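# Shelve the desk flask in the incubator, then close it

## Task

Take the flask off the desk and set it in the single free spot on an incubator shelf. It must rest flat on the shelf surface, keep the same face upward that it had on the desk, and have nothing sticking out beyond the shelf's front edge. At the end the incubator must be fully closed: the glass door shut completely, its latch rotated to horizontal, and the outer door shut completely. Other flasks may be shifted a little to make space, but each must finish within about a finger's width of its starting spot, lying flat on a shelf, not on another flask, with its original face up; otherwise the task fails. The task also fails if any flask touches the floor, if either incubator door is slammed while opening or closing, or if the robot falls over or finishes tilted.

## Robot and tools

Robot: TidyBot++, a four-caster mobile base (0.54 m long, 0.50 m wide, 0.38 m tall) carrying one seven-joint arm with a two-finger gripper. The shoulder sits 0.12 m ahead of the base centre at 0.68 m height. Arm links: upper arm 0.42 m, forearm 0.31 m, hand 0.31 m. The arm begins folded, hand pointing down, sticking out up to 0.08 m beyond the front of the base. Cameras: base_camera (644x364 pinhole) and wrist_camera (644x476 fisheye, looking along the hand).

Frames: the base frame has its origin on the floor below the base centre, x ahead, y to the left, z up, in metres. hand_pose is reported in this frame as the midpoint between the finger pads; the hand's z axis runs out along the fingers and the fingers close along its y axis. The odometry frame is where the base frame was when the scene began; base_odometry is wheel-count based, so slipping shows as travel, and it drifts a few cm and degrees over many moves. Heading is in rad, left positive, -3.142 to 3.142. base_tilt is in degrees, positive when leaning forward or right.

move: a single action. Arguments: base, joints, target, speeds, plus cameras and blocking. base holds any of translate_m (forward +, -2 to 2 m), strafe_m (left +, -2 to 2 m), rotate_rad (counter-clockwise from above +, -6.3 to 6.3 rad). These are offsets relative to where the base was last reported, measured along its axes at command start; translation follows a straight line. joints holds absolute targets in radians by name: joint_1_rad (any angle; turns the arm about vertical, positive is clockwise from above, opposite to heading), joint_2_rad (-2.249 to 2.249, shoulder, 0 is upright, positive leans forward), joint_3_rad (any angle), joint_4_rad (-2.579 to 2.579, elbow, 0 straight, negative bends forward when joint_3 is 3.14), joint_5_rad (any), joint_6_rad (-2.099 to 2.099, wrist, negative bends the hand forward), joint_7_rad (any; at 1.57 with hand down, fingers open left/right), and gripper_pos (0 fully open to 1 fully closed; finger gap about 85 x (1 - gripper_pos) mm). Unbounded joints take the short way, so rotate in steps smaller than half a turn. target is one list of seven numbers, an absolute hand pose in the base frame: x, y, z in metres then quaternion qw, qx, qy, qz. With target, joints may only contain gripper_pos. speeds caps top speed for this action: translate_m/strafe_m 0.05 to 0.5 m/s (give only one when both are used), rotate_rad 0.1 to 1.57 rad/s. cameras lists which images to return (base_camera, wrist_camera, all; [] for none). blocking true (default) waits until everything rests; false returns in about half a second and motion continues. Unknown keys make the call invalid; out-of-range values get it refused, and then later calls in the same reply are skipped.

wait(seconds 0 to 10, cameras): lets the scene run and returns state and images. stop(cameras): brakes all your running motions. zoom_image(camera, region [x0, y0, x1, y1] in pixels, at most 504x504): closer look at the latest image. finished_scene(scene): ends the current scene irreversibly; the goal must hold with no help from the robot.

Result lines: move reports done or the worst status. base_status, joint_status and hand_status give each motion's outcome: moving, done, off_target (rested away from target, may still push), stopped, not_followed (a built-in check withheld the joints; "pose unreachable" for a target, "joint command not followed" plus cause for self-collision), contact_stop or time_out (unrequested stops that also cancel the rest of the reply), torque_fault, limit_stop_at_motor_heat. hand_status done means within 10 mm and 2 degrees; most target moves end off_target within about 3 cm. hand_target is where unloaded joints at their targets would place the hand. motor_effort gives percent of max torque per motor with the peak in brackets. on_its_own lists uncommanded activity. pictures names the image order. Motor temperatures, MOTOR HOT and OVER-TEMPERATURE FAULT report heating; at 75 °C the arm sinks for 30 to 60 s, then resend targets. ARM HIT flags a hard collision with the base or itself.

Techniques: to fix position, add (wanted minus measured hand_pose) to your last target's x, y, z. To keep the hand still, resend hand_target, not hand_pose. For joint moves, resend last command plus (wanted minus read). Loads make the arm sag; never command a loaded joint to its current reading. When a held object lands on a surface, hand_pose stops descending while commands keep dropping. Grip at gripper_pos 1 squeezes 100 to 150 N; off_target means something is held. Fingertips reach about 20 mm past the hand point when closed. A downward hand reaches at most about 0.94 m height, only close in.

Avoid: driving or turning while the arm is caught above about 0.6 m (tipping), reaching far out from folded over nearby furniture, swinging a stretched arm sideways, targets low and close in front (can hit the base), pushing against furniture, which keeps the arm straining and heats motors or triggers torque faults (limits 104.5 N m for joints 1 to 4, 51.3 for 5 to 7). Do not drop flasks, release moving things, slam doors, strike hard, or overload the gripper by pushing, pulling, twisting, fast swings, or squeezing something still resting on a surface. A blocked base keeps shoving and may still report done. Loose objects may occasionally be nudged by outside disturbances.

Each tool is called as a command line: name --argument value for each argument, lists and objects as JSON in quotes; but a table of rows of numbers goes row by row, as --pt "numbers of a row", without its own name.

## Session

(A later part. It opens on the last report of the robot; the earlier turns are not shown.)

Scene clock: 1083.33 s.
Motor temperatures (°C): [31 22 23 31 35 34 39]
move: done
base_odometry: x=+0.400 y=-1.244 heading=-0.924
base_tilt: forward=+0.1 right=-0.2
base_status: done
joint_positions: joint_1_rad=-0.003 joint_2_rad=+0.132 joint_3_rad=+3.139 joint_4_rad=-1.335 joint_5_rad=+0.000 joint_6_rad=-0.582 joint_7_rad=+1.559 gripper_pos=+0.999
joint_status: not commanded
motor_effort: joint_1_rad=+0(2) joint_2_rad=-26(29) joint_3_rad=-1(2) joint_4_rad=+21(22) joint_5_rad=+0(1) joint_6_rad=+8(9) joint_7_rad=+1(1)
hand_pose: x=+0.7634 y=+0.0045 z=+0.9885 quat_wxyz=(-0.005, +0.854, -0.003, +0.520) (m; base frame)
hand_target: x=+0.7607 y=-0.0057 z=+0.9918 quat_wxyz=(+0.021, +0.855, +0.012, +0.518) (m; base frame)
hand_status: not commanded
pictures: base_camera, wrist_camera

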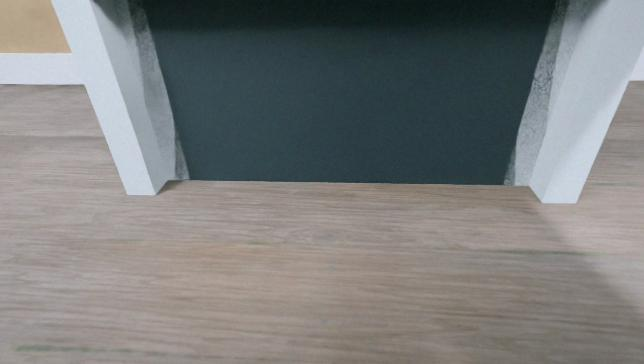

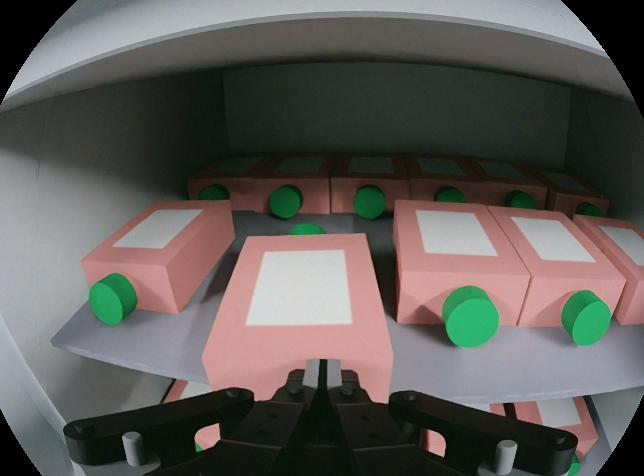

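move --base '{"translate_m":-0.02,"strafe_m":0.012}' --speeds '{"translate_m":0.05}'

Scene clock: 1091.17 s.
Motor temperatures (°C): [31 22 23 31 35 34 39]
move: done
base_odometry: x=+0.398 y=-1.221 heading=-0.924
base_tilt: forward=+0.0 right=-0.3
base_status: done
joint_positions: joint_1_rad=-0.002 joint_2_rad=+0.132 joint_3_rad=+3.139 joint_4_rad=-1.335 joint_5_rad=+0.000 joint_6_rad=-0.582 joint_7_rad=+1.559 gripper_pos=+0.999
joint_status: not commanded
motor_effort: joint_1_rad=-1(3) joint_2_rad=-26(29) joint_3_rad=-1(3) joint_4_rad=+21(22) joint_5_rad=+0(0) joint_6_rad=+8(9) joint_7_rad=+1(1)
hand_pose: x=+0.7633 y=+0.0043 z=+0.9885 quat_wxyz=(-0.004, +0.854, -0.003, +0.520) (m; base frame)
hand_target: x=+0.7607 y=-0.0057 z=+0.9918 quat_wxyz=(+0.021, +0.855, +0.012, +0.518) (m; base frame)
hand_status: not commanded
pictures: base_camera, wrist_camera

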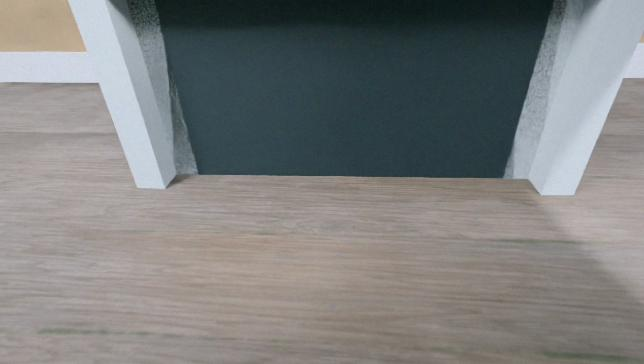

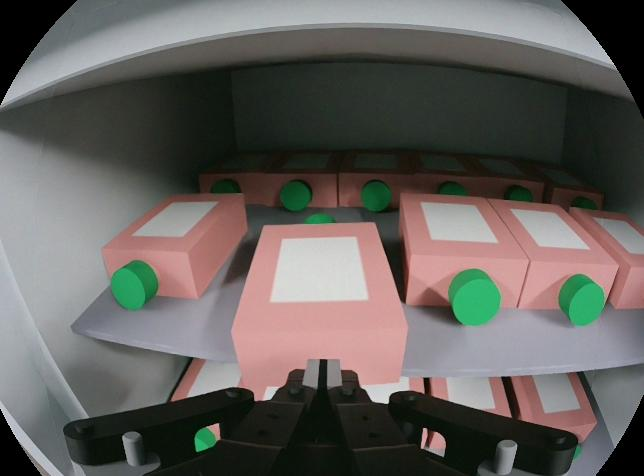

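move --base '{"translate_m":0.05}' --speeds '{"translate_m":0.05}'

Scene clock: 1099.07 s.
Motor temperatures (°C): [31 22 23 31 35 34 39]
move: done
base_odometry: x=+0.428 y=-1.260 heading=-0.924
base_tilt: forward=+0.1 right=-0.3
base_status: done
joint_positions: joint_1_rad=-0.002 joint_2_rad=+0.132 joint_3_rad=+3.139 joint_4_rad=-1.335 joint_5_rad=+0.000 joint_6_rad=-0.582 joint_7_rad=+1.559 gripper_pos=+0.999
joint_status: not commanded
motor_effort: joint_1_rad=+0(1) joint_2_rad=-27(30) joint_3_rad=+0(2) joint_4_rad=+21(23) joint_5_rad=+0(1) joint_6_rad=+8(9) joint_7_rad=+0(1)
hand_pose: x=+0.7636 y=+0.0043 z=+0.9882 quat_wxyz=(-0.004, +0.854, -0.003, +0.520) (m; base frame)
hand_target: x=+0.7607 y=-0.0057 z=+0.9918 quat_wxyz=(+0.021, +0.855, +0.012, +0.518) (m; base frame)
hand_status: not commanded
pictures: base_camera, wrist_camera

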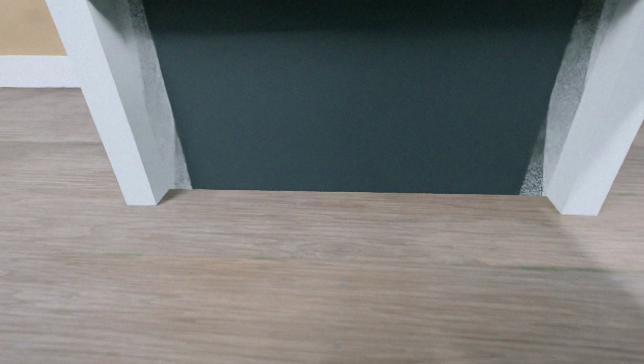

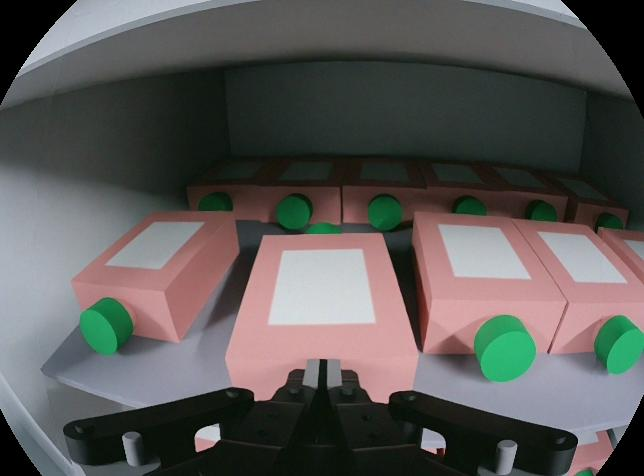

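move --base '{"translate_m":0.03}' --speeds '{"translate_m":0.05}'

Scene clock: 1104.47 s.
Motor temperatures (°C): [31 22 23 31 35 34 39]
move: done
base_odometry: x=+0.446 y=-1.284 heading=-0.923
base_tilt: forward=+0.1 right=-0.3
base_status: done
joint_positions: joint_1_rad=-0.002 joint_2_rad=+0.133 joint_3_rad=+3.139 joint_4_rad=-1.335 joint_5_rad=+0.000 joint_6_rad=-0.582 joint_7_rad=+1.559 gripper_pos=+0.999
joint_status: not commanded
motor_effort: joint_1_rad=+0(1) joint_2_rad=-27(29) joint_3_rad=-2(2) joint_4_rad=+22(22) joint_5_rad=+0(1) joint_6_rad=+8(9) joint_7_rad=+0(1)
hand_pose: x=+0.7638 y=+0.0043 z=+0.9877 quat_wxyz=(-0.004, +0.855, -0.003, +0.519) (m; base frame)
hand_target: x=+0.7607 y=-0.0057 z=+0.9918 quat_wxyz=(+0.021, +0.855, +0.012, +0.518) (m; base frame)
hand_status: not commanded
pictures: base_camera, wrist_camera

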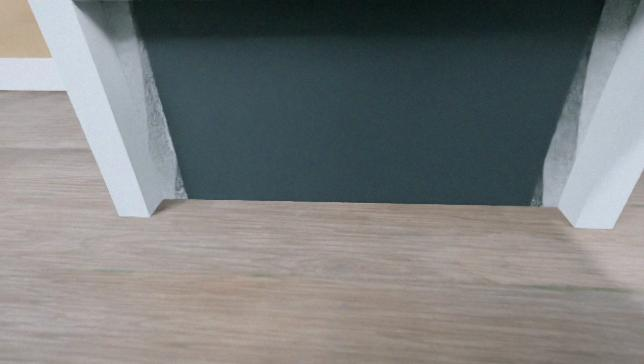

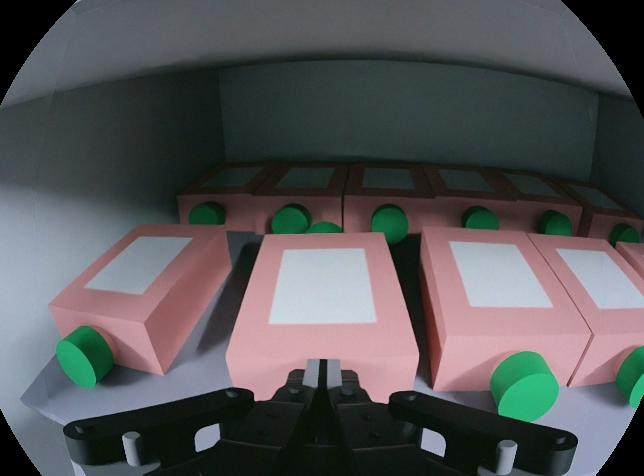

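move --base '{"translate_m":-0.15}' --speeds '{"translate_m":0.1}'

Scene clock: 1111.83 s.
Motor temperatures (°C): [31 22 23 31 35 34 39]
move: done
base_odometry: x=+0.356 y=-1.164 heading=-0.923
base_tilt: forward=+0.1 right=-0.3
base_status: done
joint_positions: joint_1_rad=-0.002 joint_2_rad=+0.134 joint_3_rad=+3.139 joint_4_rad=-1.335 joint_5_rad=+0.000 joint_6_rad=-0.582 joint_7_rad=+1.559 gripper_pos=+0.999
joint_status: not commanded
motor_effort: joint_1_rad=+0(1) joint_2_rad=-27(29) joint_3_rad=-1(2) joint_4_rad=+21(23) joint_5_rad=+0(1) joint_6_rad=+8(9) joint_7_rad=+1(1)
hand_pose: x=+0.7639 y=+0.0043 z=+0.9875 quat_wxyz=(-0.004, +0.855, -0.003, +0.519) (m; base frame)
hand_target: x=+0.7607 y=-0.0057 z=+0.9918 quat_wxyz=(+0.021, +0.855, +0.012, +0.518) (m; base frame)
hand_status: not commanded
pictures: base_camera, wrist_camera

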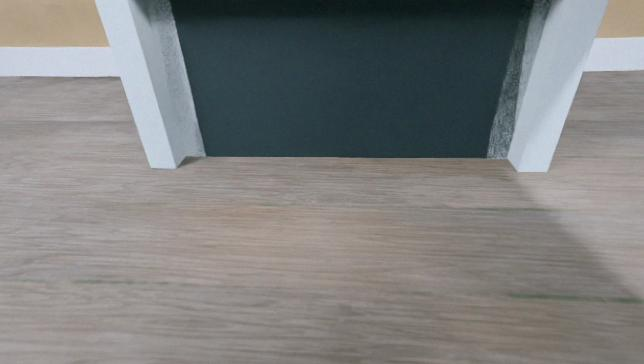

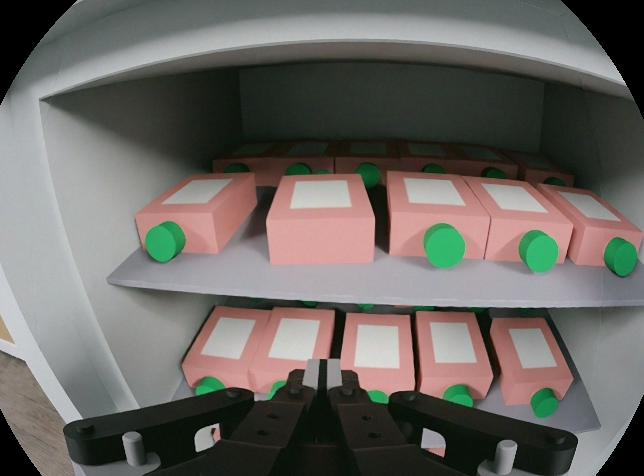

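move --base '{"translate_m":-0.75}' --speeds '{"translate_m":0.2}'

move --joints '{"joint_1_rad":0.3,"joint_2_rad":-0.7,"joint_3_rad":3.1416,"joint_4_rad":-1.75,"joint_5_rad":0.04,"joint_6_rad":-0.6,"joint_7_rad":1.58}'

Scene clock: 1127.57 s.
Motor temperatures (°C): [31 22 23 31 35 34 39]
move: done
base_odometry: x=-0.096 y=-0.566 heading=-0.923
base_tilt: forward=+0.0 right=-0.3
base_status: done
joint_positions: joint_1_rad=-0.002 joint_2_rad=+0.133 joint_3_rad=+3.139 joint_4_rad=-1.335 joint_5_rad=+0.000 joint_6_rad=-0.582 joint_7_rad=+1.559 gripper_pos=+0.999
joint_status: not commanded
motor_effort: joint_1_rad=+0(1) joint_2_rad=-26(30) joint_3_rad=-1(2) joint_4_rad=+22(23) joint_5_rad=+0(1) joint_6_rad=+8(9) joint_7_rad=+0(1)
hand_pose: x=+0.7637 y=+0.0043 z=+0.9880 quat_wxyz=(-0.004, +0.854, -0.003, +0.520) (m; base frame)
hand_target: x=+0.7607 y=-0.0057 z=+0.9918 quat_wxyz=(+0.021, +0.855, +0.012, +0.518) (m; base frame)
hand_status: not commanded
pictures: base_camera, wrist_camera

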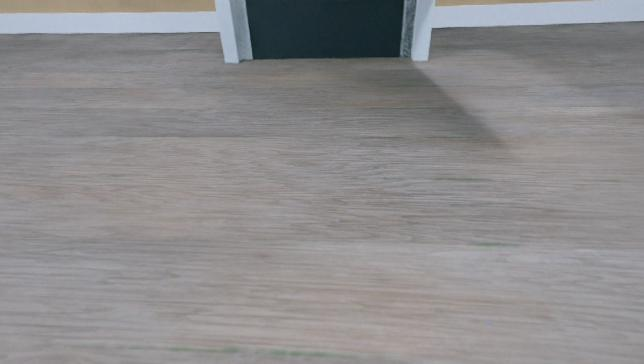

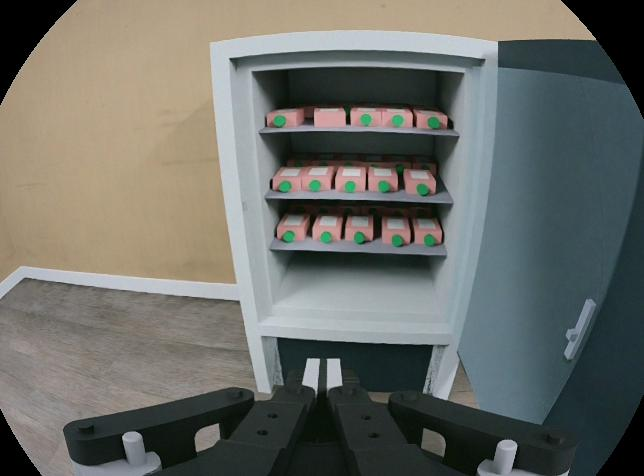

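Scene clock: 1129.67 s.
Motor temperatures (°C): [31 22 23 31 35 34 39]
move: done
base_odometry: x=-0.096 y=-0.566 heading=-0.923
base_tilt: forward=+0.0 right=-0.3
base_status: not commanded
joint_positions: joint_1_rad=+0.284 joint_2_rad=-0.691 joint_3_rad=+3.139 joint_4_rad=-1.736 joint_5_rad=+0.000 joint_6_rad=-0.582 joint_7_rad=+1.559 gripper_pos=+0.999
joint_status: all done
motor_effort: joint_1_rad=+0(2) joint_2_rad=+4(29) joint_3_rad=-1(2) joint_4_rad=+20(23) joint_5_rad=+0(1) joint_6_rad=+9(10) joint_7_rad=+0(2)
hand_pose: x=+0.4216 y=-0.0856 z=+1.1466 quat_wxyz=(+0.093, +0.719, -0.106, +0.681) (m; base frame)
hand_target: x=+0.4153 y=-0.0976 z=+1.1355 quat_wxyz=(+0.124, +0.727, -0.102, +0.667) (m; base frame)
hand_status: not commanded
pictures: base_camera, wrist_camera

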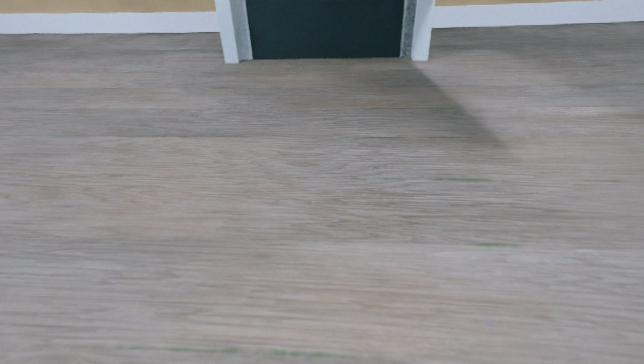

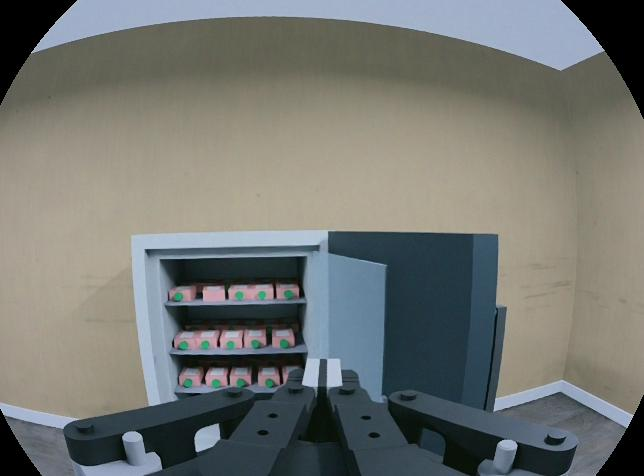

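move --base '{"strafe_m":-0.5}' --joints '{"joint_1_rad":0.0,"joint_2_rad":-0.5,"joint_3_rad":3.1416,"joint_4_rad":-2.13,"joint_5_rad":0.04,"joint_6_rad":0.06,"joint_7_rad":0.01}'

Scene clock: 1178.60 s.
Motor temperatures (°C): [31 22 23 31 35 34 39]
move: done
base_odometry: x=-0.495 y=-0.868 heading=-0.924
base_tilt: forward=+0.1 right=-0.3
base_status: done
joint_positions: joint_1_rad=+0.014 joint_2_rad=-0.510 joint_3_rad=+3.143 joint_4_rad=-2.121 joint_5_rad=+0.000 joint_6_rad=+0.008 joint_7_rad=+0.091 gripper_pos=+0.999
joint_status: all done
motor_effort: joint_1_rad=+0(2) joint_2_rad=-4(7) joint_3_rad=+0(4) joint_4_rad=+22(23) joint_5_rad=+0(1) joint_6_rad=+9(10) joint_7_rad=+0(1)
hand_pose: x=+0.5389 y=-0.0055 z=+1.0261 quat_wxyz=(-0.465, +0.527, -0.489, +0.517) (m; base frame)
hand_target: x=+0.5424 y=+0.0021 z=+1.0327 quat_wxyz=(-0.488, +0.513, -0.487, +0.512) (m; base frame)
hand_status: not commanded
pictures: base_camera, wrist_camera

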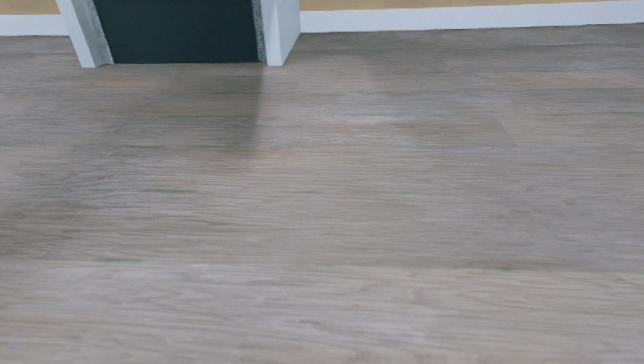

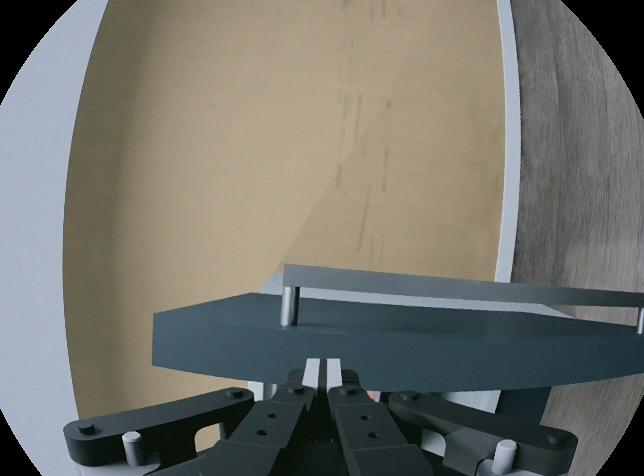

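move --base '{"strafe_m":-0.13}' --speeds '{"strafe_m":0.3}'

move --base '{"translate_m":0.3}' --speeds '{"translate_m":0.2}'

Scene clock: 1239.47 s.
Motor temperatures (°C): [31 21 23 31 35 34 39]
move: done
base_odometry: x=-0.599 y=-0.946 heading=-0.924
base_tilt: forward=+0.1 right=-0.3
base_status: done
joint_positions: joint_1_rad=+0.013 joint_2_rad=-0.510 joint_3_rad=+3.145 joint_4_rad=-2.121 joint_5_rad=+0.000 joint_6_rad=+0.010 joint_7_rad=+0.088 gripper_pos=+0.999
joint_status: not commanded
motor_effort: joint_1_rad=+0(2) joint_2_rad=-4(4) joint_3_rad=-1(3) joint_4_rad=+22(23) joint_5_rad=+0(1) joint_6_rad=+9(9) joint_7_rad=+1(1)
hand_pose: x=+0.5389 y=-0.0059 z=+1.0267 quat_wxyz=(-0.467, +0.525, -0.489, +0.517) (m; base frame)
hand_target: x=+0.5424 y=+0.0021 z=+1.0327 quat_wxyz=(-0.488, +0.513, -0.487, +0.512) (m; base frame)
hand_status: not commanded
pictures: base_camera, wrist_camera

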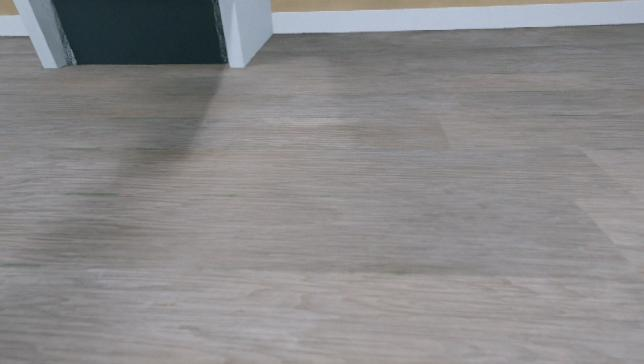

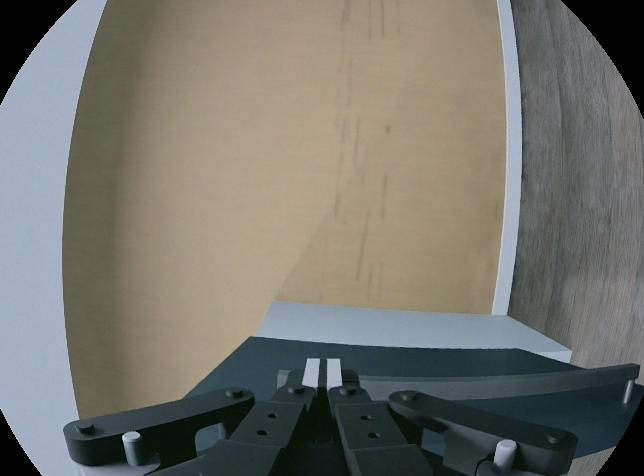

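Scene clock: 1241.67 s.
Motor temperatures (°C): [31 21 23 31 35 34 39]
move: done
base_odometry: x=-0.419 y=-1.186 heading=-0.924
base_tilt: forward=+0.1 right=-0.3
base_status: done
joint_positions: joint_1_rad=+0.013 joint_2_rad=-0.499 joint_3_rad=+3.145 joint_4_rad=-2.122 joint_5_rad=+0.000 joint_6_rad=+0.012 joint_7_rad=+0.088 gripper_pos=+0.999
joint_status: not commanded
motor_effort: joint_1_rad=+0(1) joint_2_rad=-4(7) joint_3_rad=-1(1) joint_4_rad=+22(23) joint_5_rad=+0(1) joint_6_rad=+9(10) joint_7_rad=+1(1)
hand_pose: x=+0.5426 y=-0.0059 z=+1.0227 quat_wxyz=(-0.464, +0.527, -0.492, +0.514) (m; base frame)
hand_target: x=+0.5424 y=+0.0021 z=+1.0327 quat_wxyz=(-0.488, +0.513, -0.487, +0.512) (m; base frame)
hand_status: not commanded
pictures: base_camera, wrist_camera

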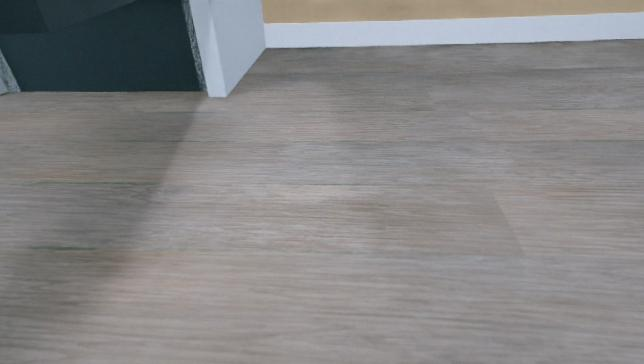

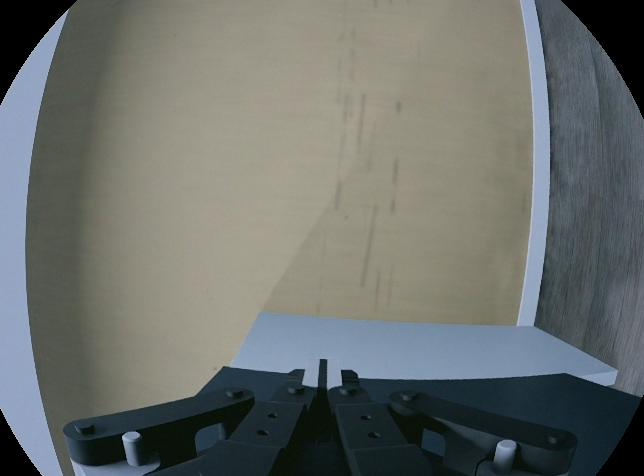

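zoom_image --camera "wrist_camera" --region '[160, 280, 480, 476]'

Scaled by 1.575.

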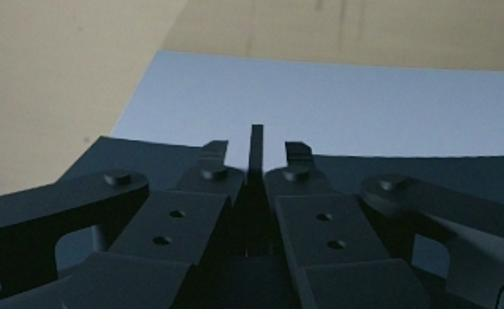

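move --base '{"translate_m":0.12}' --speeds '{"translate_m":0.1}'

move --base '{"strafe_m":0.15}' --speeds '{"strafe_m":0.05}'

Scene clock: 1262.37 s.
Motor temperatures (°C): [31 21 23 31 35 34 39]
move: done
base_odometry: x=-0.346 y=-1.282 heading=-0.924
base_tilt: forward=+0.1 right=-0.3
base_status: done
joint_positions: joint_1_rad=+0.013 joint_2_rad=-0.498 joint_3_rad=+3.145 joint_4_rad=-2.122 joint_5_rad=+0.000 joint_6_rad=+0.013 joint_7_rad=+0.088 gripper_pos=+0.999
joint_status: not commanded
motor_effort: joint_1_rad=+0(1) joint_2_rad=-4(8) joint_3_rad=-1(1) joint_4_rad=+22(23) joint_5_rad=+0(1) joint_6_rad=+9(9) joint_7_rad=+1(1)
hand_pose: x=+0.5430 y=-0.0060 z=+1.0222 quat_wxyz=(-0.464, +0.528, -0.492, +0.514) (m; base frame)
hand_target: x=+0.5424 y=+0.0021 z=+1.0327 quat_wxyz=(-0.488, +0.513, -0.487, +0.512) (m; base frame)
hand_status: not commanded
pictures: base_camera, wrist_camera

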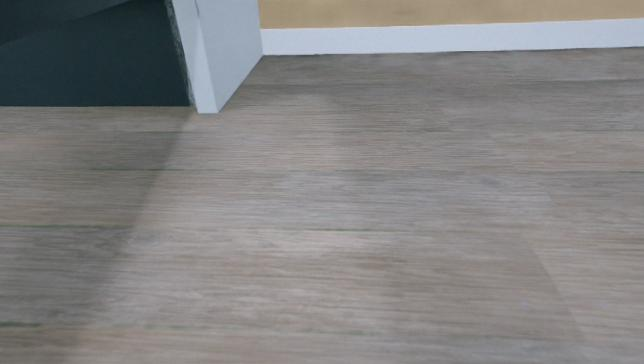

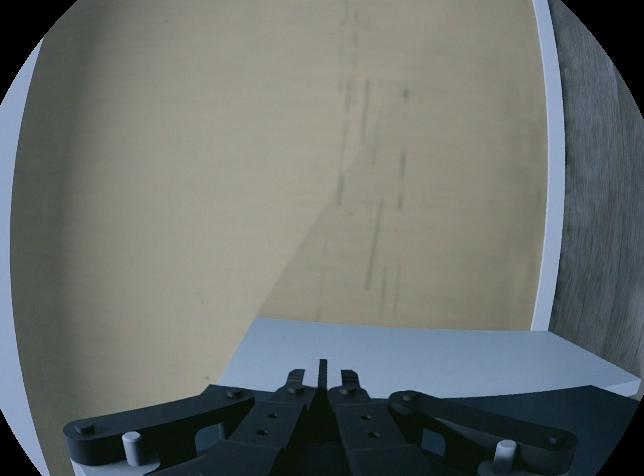

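Scene clock: 1265.83 s.
Motor temperatures (°C): [31 21 23 31 35 34 39]
move: done
base_odometry: x=-0.226 y=-1.191 heading=-0.924
base_tilt: forward=+0.0 right=-0.3
base_status: done
joint_positions: joint_1_rad=+0.012 joint_2_rad=-0.503 joint_3_rad=+3.146 joint_4_rad=-2.132 joint_5_rad=+0.000 joint_6_rad=+0.020 joint_7_rad=+0.086 gripper_pos=+0.999
joint_status: not commanded
motor_effort: joint_1_rad=+0(3) joint_2_rad=-4(5) joint_3_rad=+0(4) joint_4_rad=+22(26) joint_5_rad=+0(1) joint_6_rad=+9(11) joint_7_rad=+1(1)
hand_pose: x=+0.5410 y=-0.0061 z=+1.0201 quat_wxyz=(-0.465, +0.527, -0.492, +0.514) (m; base frame)
hand_target: x=+0.5424 y=+0.0021 z=+1.0327 quat_wxyz=(-0.488, +0.513, -0.487, +0.512) (m; base frame)
hand_status: not commanded
pictures: base_camera, wrist_camera

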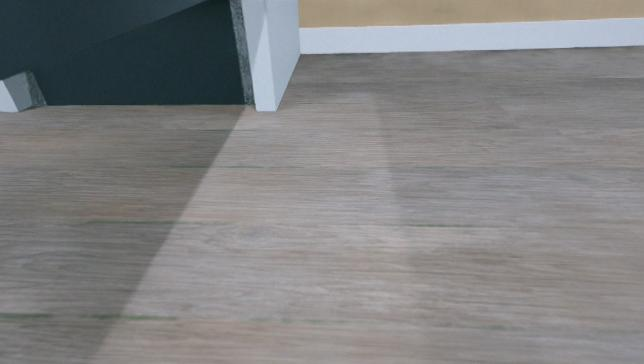

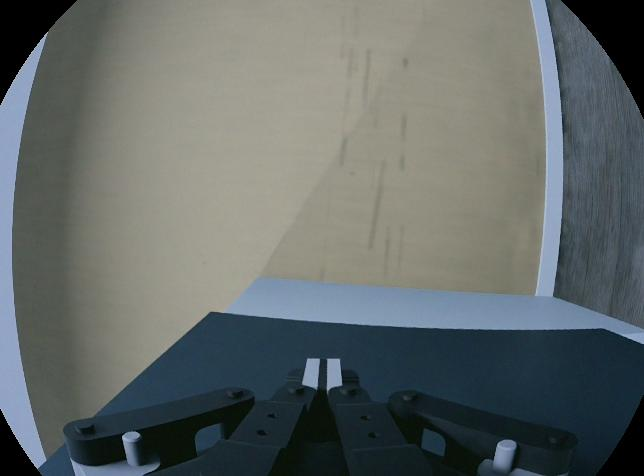

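move --base '{"strafe_m":0.25}' --speeds '{"strafe_m":0.06}'

Scene clock: 1277.00 s.
Motor temperatures (°C): [31 21 23 31 35 34 39]
move: done
base_odometry: x=-0.027 y=-1.041 heading=-0.925
base_tilt: forward=+0.0 right=-0.3
base_status: done
joint_positions: joint_1_rad=+0.011 joint_2_rad=-0.503 joint_3_rad=+3.146 joint_4_rad=-2.132 joint_5_rad=+0.000 joint_6_rad=+0.020 joint_7_rad=+0.086 gripper_pos=+0.999
joint_status: not commanded
motor_effort: joint_1_rad=-1(5) joint_2_rad=-4(5) joint_3_rad=+0(7) joint_4_rad=+22(23) joint_5_rad=+0(1) joint_6_rad=+9(9) joint_7_rad=+1(1)
hand_pose: x=+0.5410 y=-0.0058 z=+1.0201 quat_wxyz=(-0.466, +0.527, -0.492, +0.514) (m; base frame)
hand_target: x=+0.5424 y=+0.0021 z=+1.0327 quat_wxyz=(-0.488, +0.513, -0.487, +0.512) (m; base frame)
hand_status: not commanded
pictures: base_camera, wrist_camera

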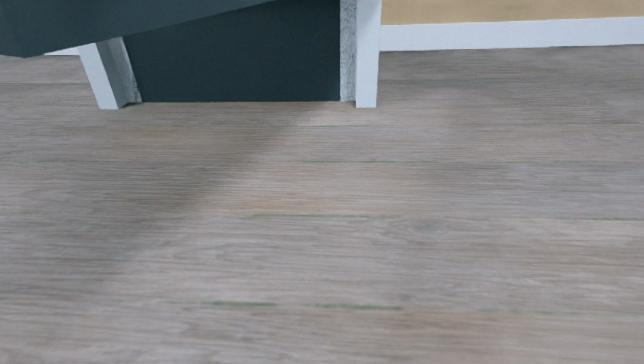

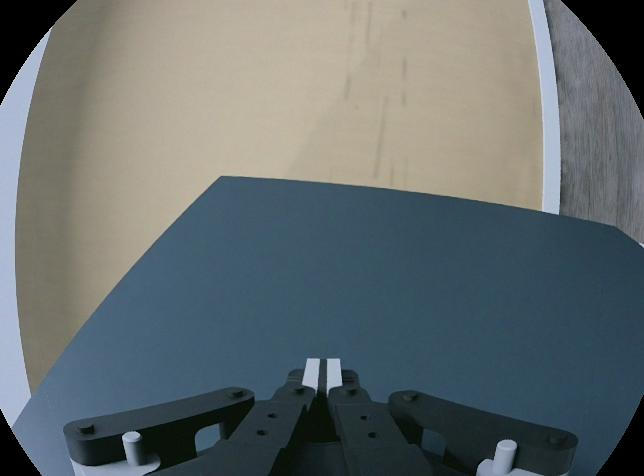

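move --base '{"strafe_m":0.1,"translate_m":0.06}' --speeds '{"strafe_m":0.06}'

Scene clock: 1286.37 s.
Motor temperatures (°C): [31 21 23 31 35 34 39]
move: done
base_odometry: x=+0.089 y=-1.028 heading=-0.924
base_tilt: forward=+0.0 right=-0.3
base_status: done
joint_positions: joint_1_rad=+0.010 joint_2_rad=-0.504 joint_3_rad=+3.147 joint_4_rad=-2.133 joint_5_rad=+0.000 joint_6_rad=+0.020 joint_7_rad=+0.086 gripper_pos=+0.999
joint_status: not commanded
motor_effort: joint_1_rad=+0(4) joint_2_rad=-4(5) joint_3_rad=-1(6) joint_4_rad=+22(23) joint_5_rad=+0(1) joint_6_rad=+9(10) joint_7_rad=+1(1)
hand_pose: x=+0.5409 y=-0.0056 z=+1.0202 quat_wxyz=(-0.466, +0.527, -0.492, +0.514) (m; base frame)
hand_target: x=+0.5424 y=+0.0021 z=+1.0327 quat_wxyz=(-0.488, +0.513, -0.487, +0.512) (m; base frame)
hand_status: not commanded
pictures: base_camera, wrist_camera

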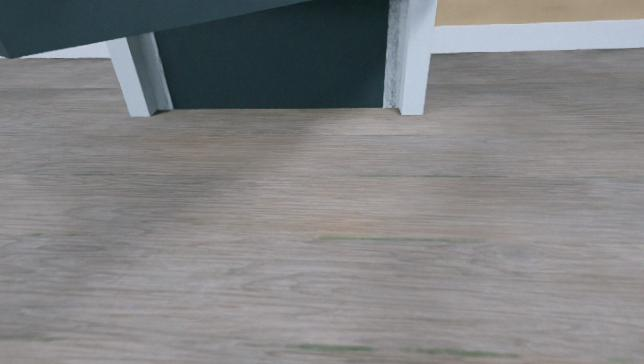

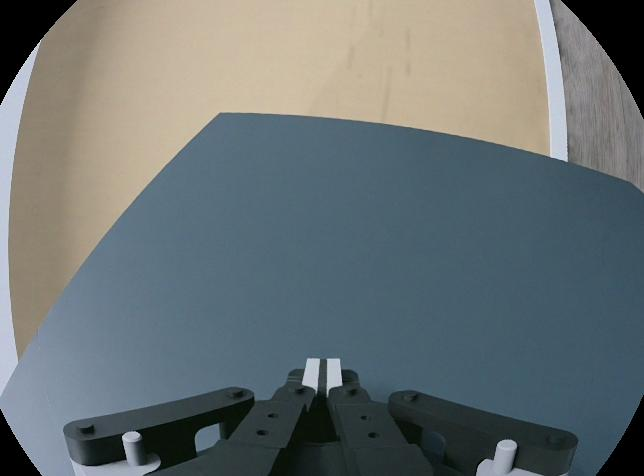

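move --base '{"strafe_m":-0.04,"translate_m":-0.1}' --cameras '[]'

move --base '{"translate_m":-0.2}'

move --base '{"strafe_m":0.26}'

Scene clock: 1303.20 s.
Motor temperatures (°C): [31 21 23 31 35 34 39]
move: done
base_odometry: x=-0.003 y=-0.972 heading=-0.925
base_tilt: forward=+0.0 right=-0.3
base_status: done
joint_positions: joint_1_rad=+0.010 joint_2_rad=-0.507 joint_3_rad=+3.147 joint_4_rad=-2.133 joint_5_rad=+0.000 joint_6_rad=+0.020 joint_7_rad=+0.086 gripper_pos=+0.999
joint_status: not commanded
motor_effort: joint_1_rad=-1(1) joint_2_rad=-4(7) joint_3_rad=+0(2) joint_4_rad=+22(23) joint_5_rad=+0(1) joint_6_rad=+9(9) joint_7_rad=+1(1)
hand_pose: x=+0.5398 y=-0.0056 z=+1.0215 quat_wxyz=(-0.467, +0.526, -0.491, +0.515) (m; base frame)
hand_target: x=+0.5424 y=+0.0021 z=+1.0327 quat_wxyz=(-0.488, +0.513, -0.487, +0.512) (m; base frame)
hand_status: not commanded
pictures: none
No camera images: "cameras" was empty.

Scene clock: 1304.70 s.
Motor temperatures (°C): [31 21 23 31 35 34 39]
move: done
base_odometry: x=-0.123 y=-0.813 heading=-0.924
base_tilt: forward=+0.0 right=-0.4
base_status: done
joint_positions: joint_1_rad=+0.010 joint_2_rad=-0.507 joint_3_rad=+3.147 joint_4_rad=-2.133 joint_5_rad=+0.000 joint_6_rad=+0.020 joint_7_rad=+0.086 gripper_pos=+0.999
joint_status: not commanded
motor_effort: joint_1_rad=+0(1) joint_2_rad=-4(7) joint_3_rad=+0(2) joint_4_rad=+22(23) joint_5_rad=+0(1) joint_6_rad=+9(9) joint_7_rad=+1(1)
hand_pose: x=+0.5398 y=-0.0056 z=+1.0216 quat_wxyz=(-0.467, +0.526, -0.491, +0.515) (m; base frame)
hand_target: x=+0.5424 y=+0.0021 z=+1.0327 quat_wxyz=(-0.488, +0.513, -0.487, +0.512) (m; base frame)
hand_status: not commanded
pictures: base_camera, wrist_camera

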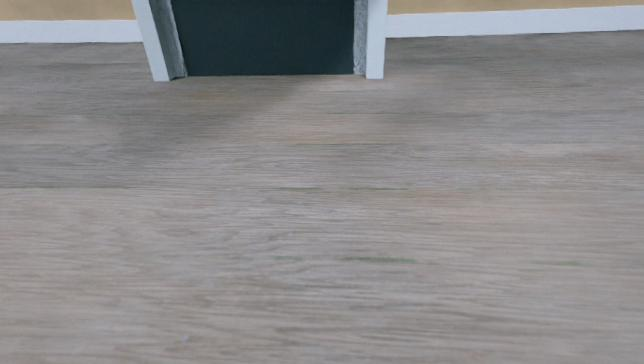

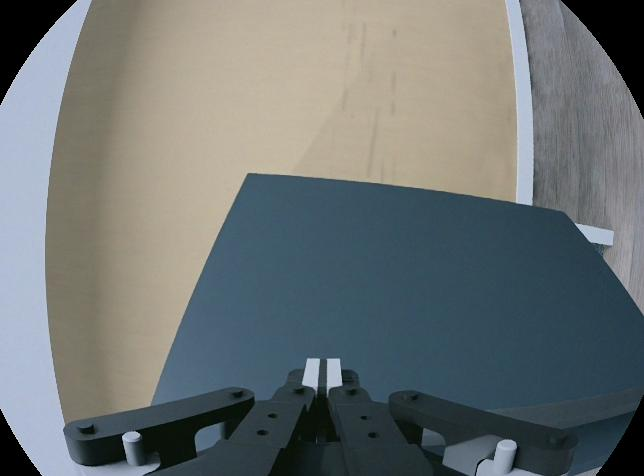

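Scene clock: 1306.37 s.
Motor temperatures (°C): [31 21 23 31 35 34 39]
move: done
base_odometry: x=+0.084 y=-0.656 heading=-0.924
base_tilt: forward=+0.0 right=-0.3
base_status: done
joint_positions: joint_1_rad=+0.010 joint_2_rad=-0.507 joint_3_rad=+3.142 joint_4_rad=-2.133 joint_5_rad=+0.000 joint_6_rad=+0.020 joint_7_rad=+0.086 gripper_pos=+0.999
joint_status: not commanded
motor_effort: joint_1_rad=-1(1) joint_2_rad=-4(5) joint_3_rad=+0(3) joint_4_rad=+22(23) joint_5_rad=+1(1) joint_6_rad=+9(9) joint_7_rad=+1(1)
hand_pose: x=+0.5398 y=-0.0031 z=+1.0215 quat_wxyz=(-0.467, +0.527, -0.489, +0.514) (m; base frame)
hand_target: x=+0.5424 y=+0.0021 z=+1.0327 quat_wxyz=(-0.488, +0.513, -0.487, +0.512) (m; base frame)
hand_status: not commanded
pictures: base_camera, wrist_camera

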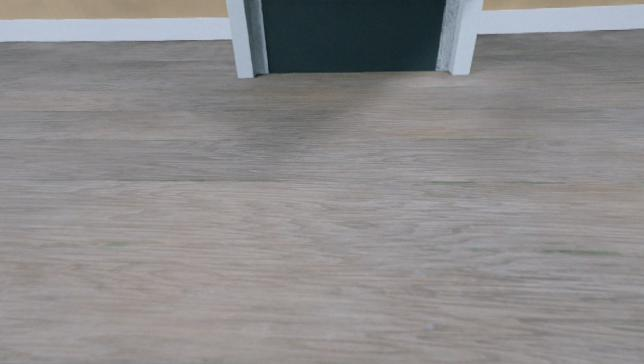

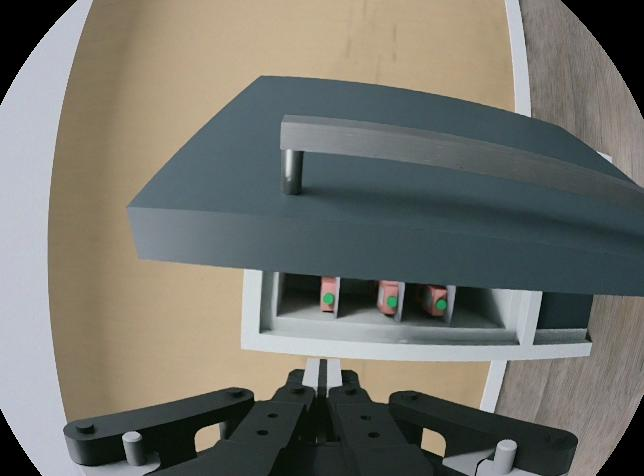

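move --base '{"translate_m":0.28}' --speeds '{"translate_m":0.15}'

Scene clock: 1314.80 s.
Motor temperatures (°C): [31 21 23 31 35 34 39]
move: done
base_odometry: x=+0.253 y=-0.879 heading=-0.923
base_tilt: forward=+0.0 right=-0.3
base_status: done
joint_positions: joint_1_rad=+0.010 joint_2_rad=-0.499 joint_3_rad=+3.142 joint_4_rad=-2.133 joint_5_rad=+0.000 joint_6_rad=+0.020 joint_7_rad=+0.086 gripper_pos=+0.999
joint_status: not commanded
motor_effort: joint_1_rad=+0(1) joint_2_rad=-4(7) joint_3_rad=+0(1) joint_4_rad=+22(23) joint_5_rad=+0(1) joint_6_rad=+9(9) joint_7_rad=+0(1)
hand_pose: x=+0.5424 y=-0.0031 z=+1.0183 quat_wxyz=(-0.465, +0.529, -0.491, +0.512) (m; base frame)
hand_target: x=+0.5424 y=+0.0021 z=+1.0327 quat_wxyz=(-0.488, +0.513, -0.487, +0.512) (m; base frame)
hand_status: not commanded
pictures: base_camera, wrist_camera

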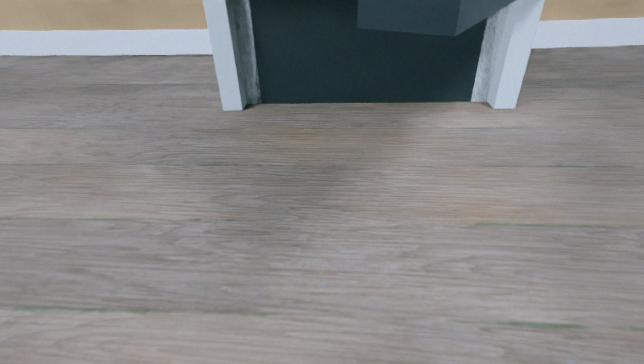

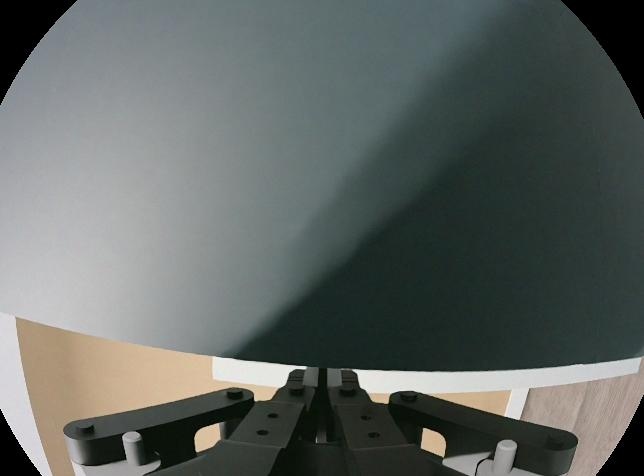

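move --base '{"translate_m":-0.2}' --cameras '[]'

move --joints '{"joint_7_rad":3.14}'

Scene clock: 1326.10 s.
Motor temperatures (°C): [31 21 23 31 35 34 39]
move: done
base_odometry: x=+0.132 y=-0.720 heading=-0.923
base_tilt: forward=+0.0 right=-0.3
base_status: done
joint_positions: joint_1_rad=+0.009 joint_2_rad=-0.502 joint_3_rad=+3.142 joint_4_rad=-2.133 joint_5_rad=+0.000 joint_6_rad=+0.020 joint_7_rad=+0.086 gripper_pos=+0.999
joint_status: not commanded
motor_effort: joint_1_rad=-1(1) joint_2_rad=-4(7) joint_3_rad=-1(3) joint_4_rad=+22(23) joint_5_rad=+0(1) joint_6_rad=+9(9) joint_7_rad=+1(1)
hand_pose: x=+0.5413 y=-0.0030 z=+1.0197 quat_wxyz=(-0.466, +0.529, -0.490, +0.513) (m; base frame)
hand_target: x=+0.5424 y=+0.0021 z=+1.0327 quat_wxyz=(-0.488, +0.513, -0.487, +0.512) (m; base frame)
hand_status: not commanded
pictures: none
No camera images: "cameras" was empty.

Scene clock: 1329.50 s.
Motor temperatures (°C): [31 21 23 31 35 34 39]
move: done
base_odometry: x=+0.132 y=-0.720 heading=-0.923
base_tilt: forward=+0.0 right=-0.3
base_status: not commanded
joint_positions: joint_1_rad=+0.009 joint_2_rad=-0.502 joint_3_rad=+3.142 joint_4_rad=-2.133 joint_5_rad=+0.000 joint_6_rad=+0.020 joint_7_rad=+3.063 gripper_pos=+0.999
joint_status: all done
motor_effort: joint_1_rad=+0(1) joint_2_rad=-4(4) joint_3_rad=+0(1) joint_4_rad=+22(23) joint_5_rad=+0(1) joint_6_rad=+9(9) joint_7_rad=+0(1)
hand_pose: x=+0.5413 y=-0.0030 z=+1.0197 quat_wxyz=(+0.473, +0.532, +0.487, +0.507) (m; base frame)
hand_target: x=+0.5424 y=+0.0021 z=+1.0327 quat_wxyz=(+0.509, +0.490, +0.510, +0.491) (m; base frame)
hand_status: not commanded
pictures: base_camera, wrist_camera

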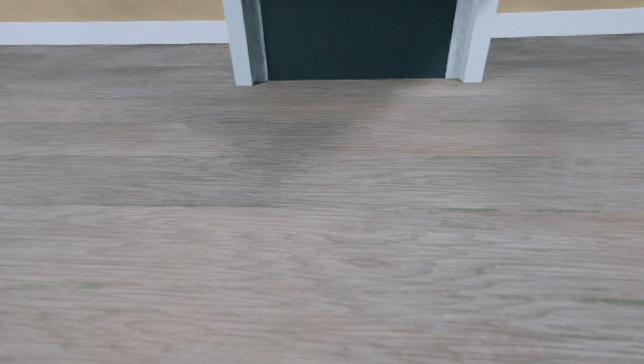

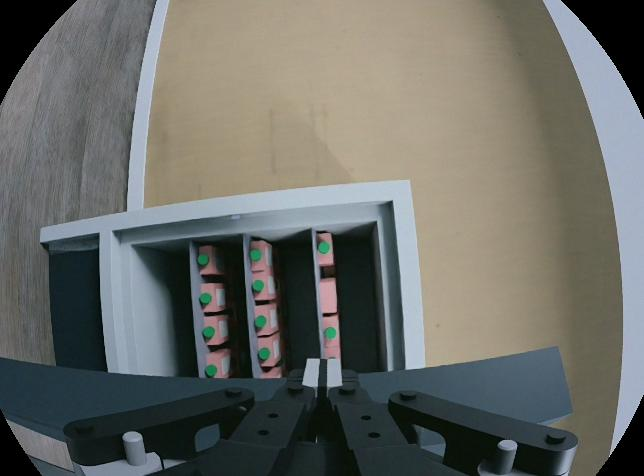

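move --base '{"translate_m":0.2}' --speeds '{"translate_m":0.15}'

Scene clock: 1336.03 s.
Motor temperatures (°C): [31 21 23 31 35 34 39]
move: done
base_odometry: x=+0.253 y=-0.879 heading=-0.922
base_tilt: forward=+0.0 right=-0.3
base_status: done
joint_positions: joint_1_rad=+0.009 joint_2_rad=-0.498 joint_3_rad=+3.142 joint_4_rad=-2.133 joint_5_rad=+0.000 joint_6_rad=+0.020 joint_7_rad=+3.064 gripper_pos=+0.999
joint_status: not commanded
motor_effort: joint_1_rad=+0(1) joint_2_rad=-4(7) joint_3_rad=+0(1) joint_4_rad=+22(23) joint_5_rad=+0(0) joint_6_rad=+9(9) joint_7_rad=+0(1)
hand_pose: x=+0.5429 y=-0.0030 z=+1.0177 quat_wxyz=(+0.472, +0.533, +0.488, +0.505) (m; base frame)
hand_target: x=+0.5424 y=+0.0021 z=+1.0327 quat_wxyz=(+0.509, +0.490, +0.510, +0.491) (m; base frame)
hand_status: not commanded
pictures: base_camera, wrist_camera

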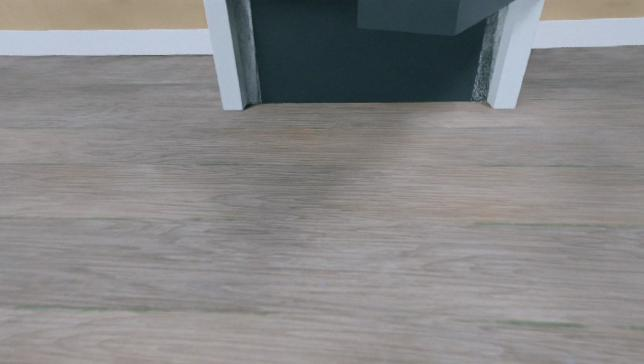

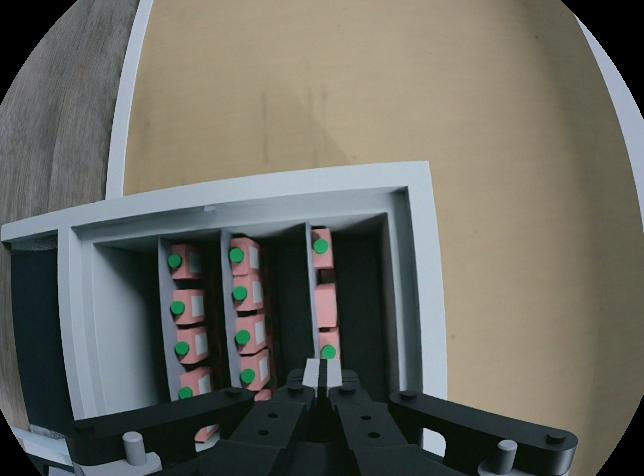

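move --base '{"strafe_m":-0.25}' --speeds '{"strafe_m":0.07}'

move --base '{"strafe_m":-0.2}' --speeds '{"strafe_m":0.07}'

Scene clock: 1348.07 s.
Motor temperatures (°C): [31 21 23 31 35 34 39]
move: done
base_odometry: x=+0.054 y=-1.030 heading=-0.922
base_tilt: forward=-0.1 right=-0.4
base_status: done
joint_positions: joint_1_rad=-0.104 joint_2_rad=-0.629 joint_3_rad=+2.976 joint_4_rad=-2.202 joint_5_rad=+0.000 joint_6_rad=+0.020 joint_7_rad=+3.064 gripper_pos=+0.999
joint_status: not commanded
motor_effort: joint_1_rad=+18(21) joint_2_rad=+23(26) joint_3_rad=+30(35) joint_4_rad=+35(37) joint_5_rad=+2(2) joint_6_rad=+17(19) joint_7_rad=+2(3)
hand_pose: x=+0.4790 y=+0.1230 z=+1.0214 quat_wxyz=(+0.445, +0.429, +0.557, +0.555) (m; base frame)
hand_target: x=+0.5424 y=+0.0021 z=+1.0327 quat_wxyz=(+0.509, +0.490, +0.510, +0.491) (m; base frame)
hand_status: not commanded
pictures: base_camera, wrist_camera

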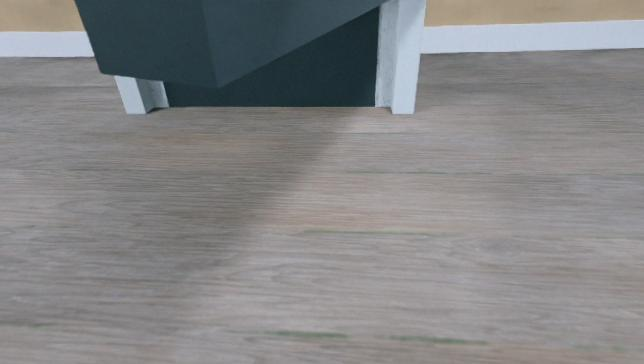

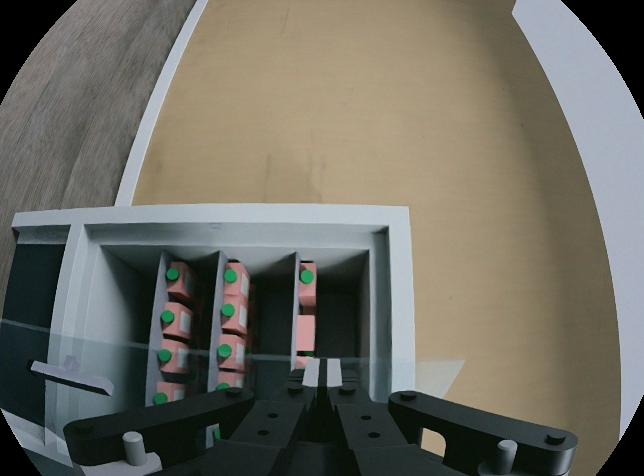

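Scene clock: 1351.43 s.
Motor temperatures (°C): [31 21 23 31 35 34 39]
move: done
base_odometry: x=-0.105 y=-1.151 heading=-0.922
base_tilt: forward=-0.1 right=-0.4
base_status: done
joint_positions: joint_1_rad=-0.162 joint_2_rad=-0.725 joint_3_rad=+2.890 joint_4_rad=-2.238 joint_5_rad=+0.000 joint_6_rad=+0.014 joint_7_rad=+3.064 gripper_pos=+0.999
joint_status: not commanded
motor_effort: joint_1_rad=+29(32) joint_2_rad=+43(46) joint_3_rad=+48(52) joint_4_rad=+42(44) joint_5_rad=+3(4) joint_6_rad=+23(24) joint_7_rad=+3(4)
hand_pose: x=+0.4261 y=+0.1754 z=+1.0248 quat_wxyz=(+0.439, +0.366, +0.582, +0.579) (m; base frame)
hand_target: x=+0.5424 y=+0.0021 z=+1.0327 quat_wxyz=(+0.509, +0.490, +0.510, +0.491) (m; base frame)
hand_status: not commanded
pictures: base_camera, wrist_camera

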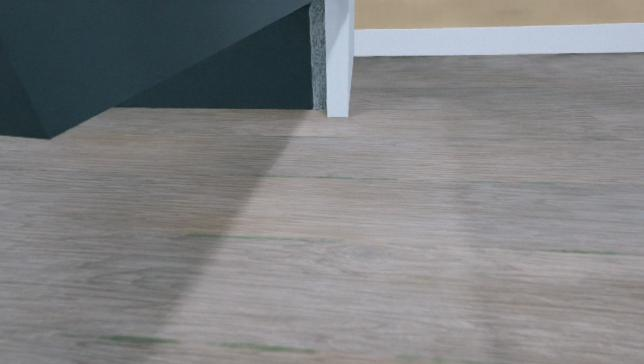

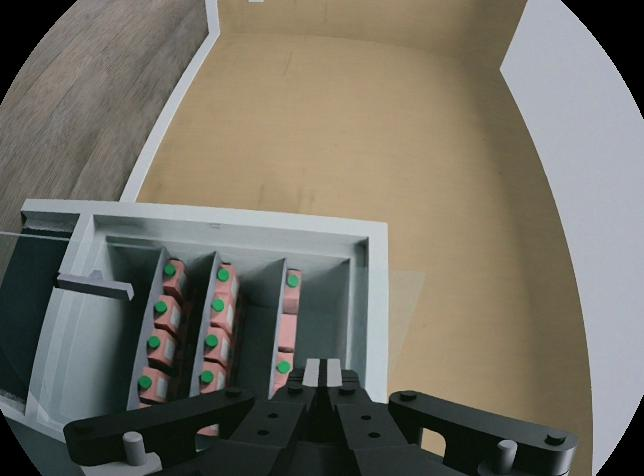

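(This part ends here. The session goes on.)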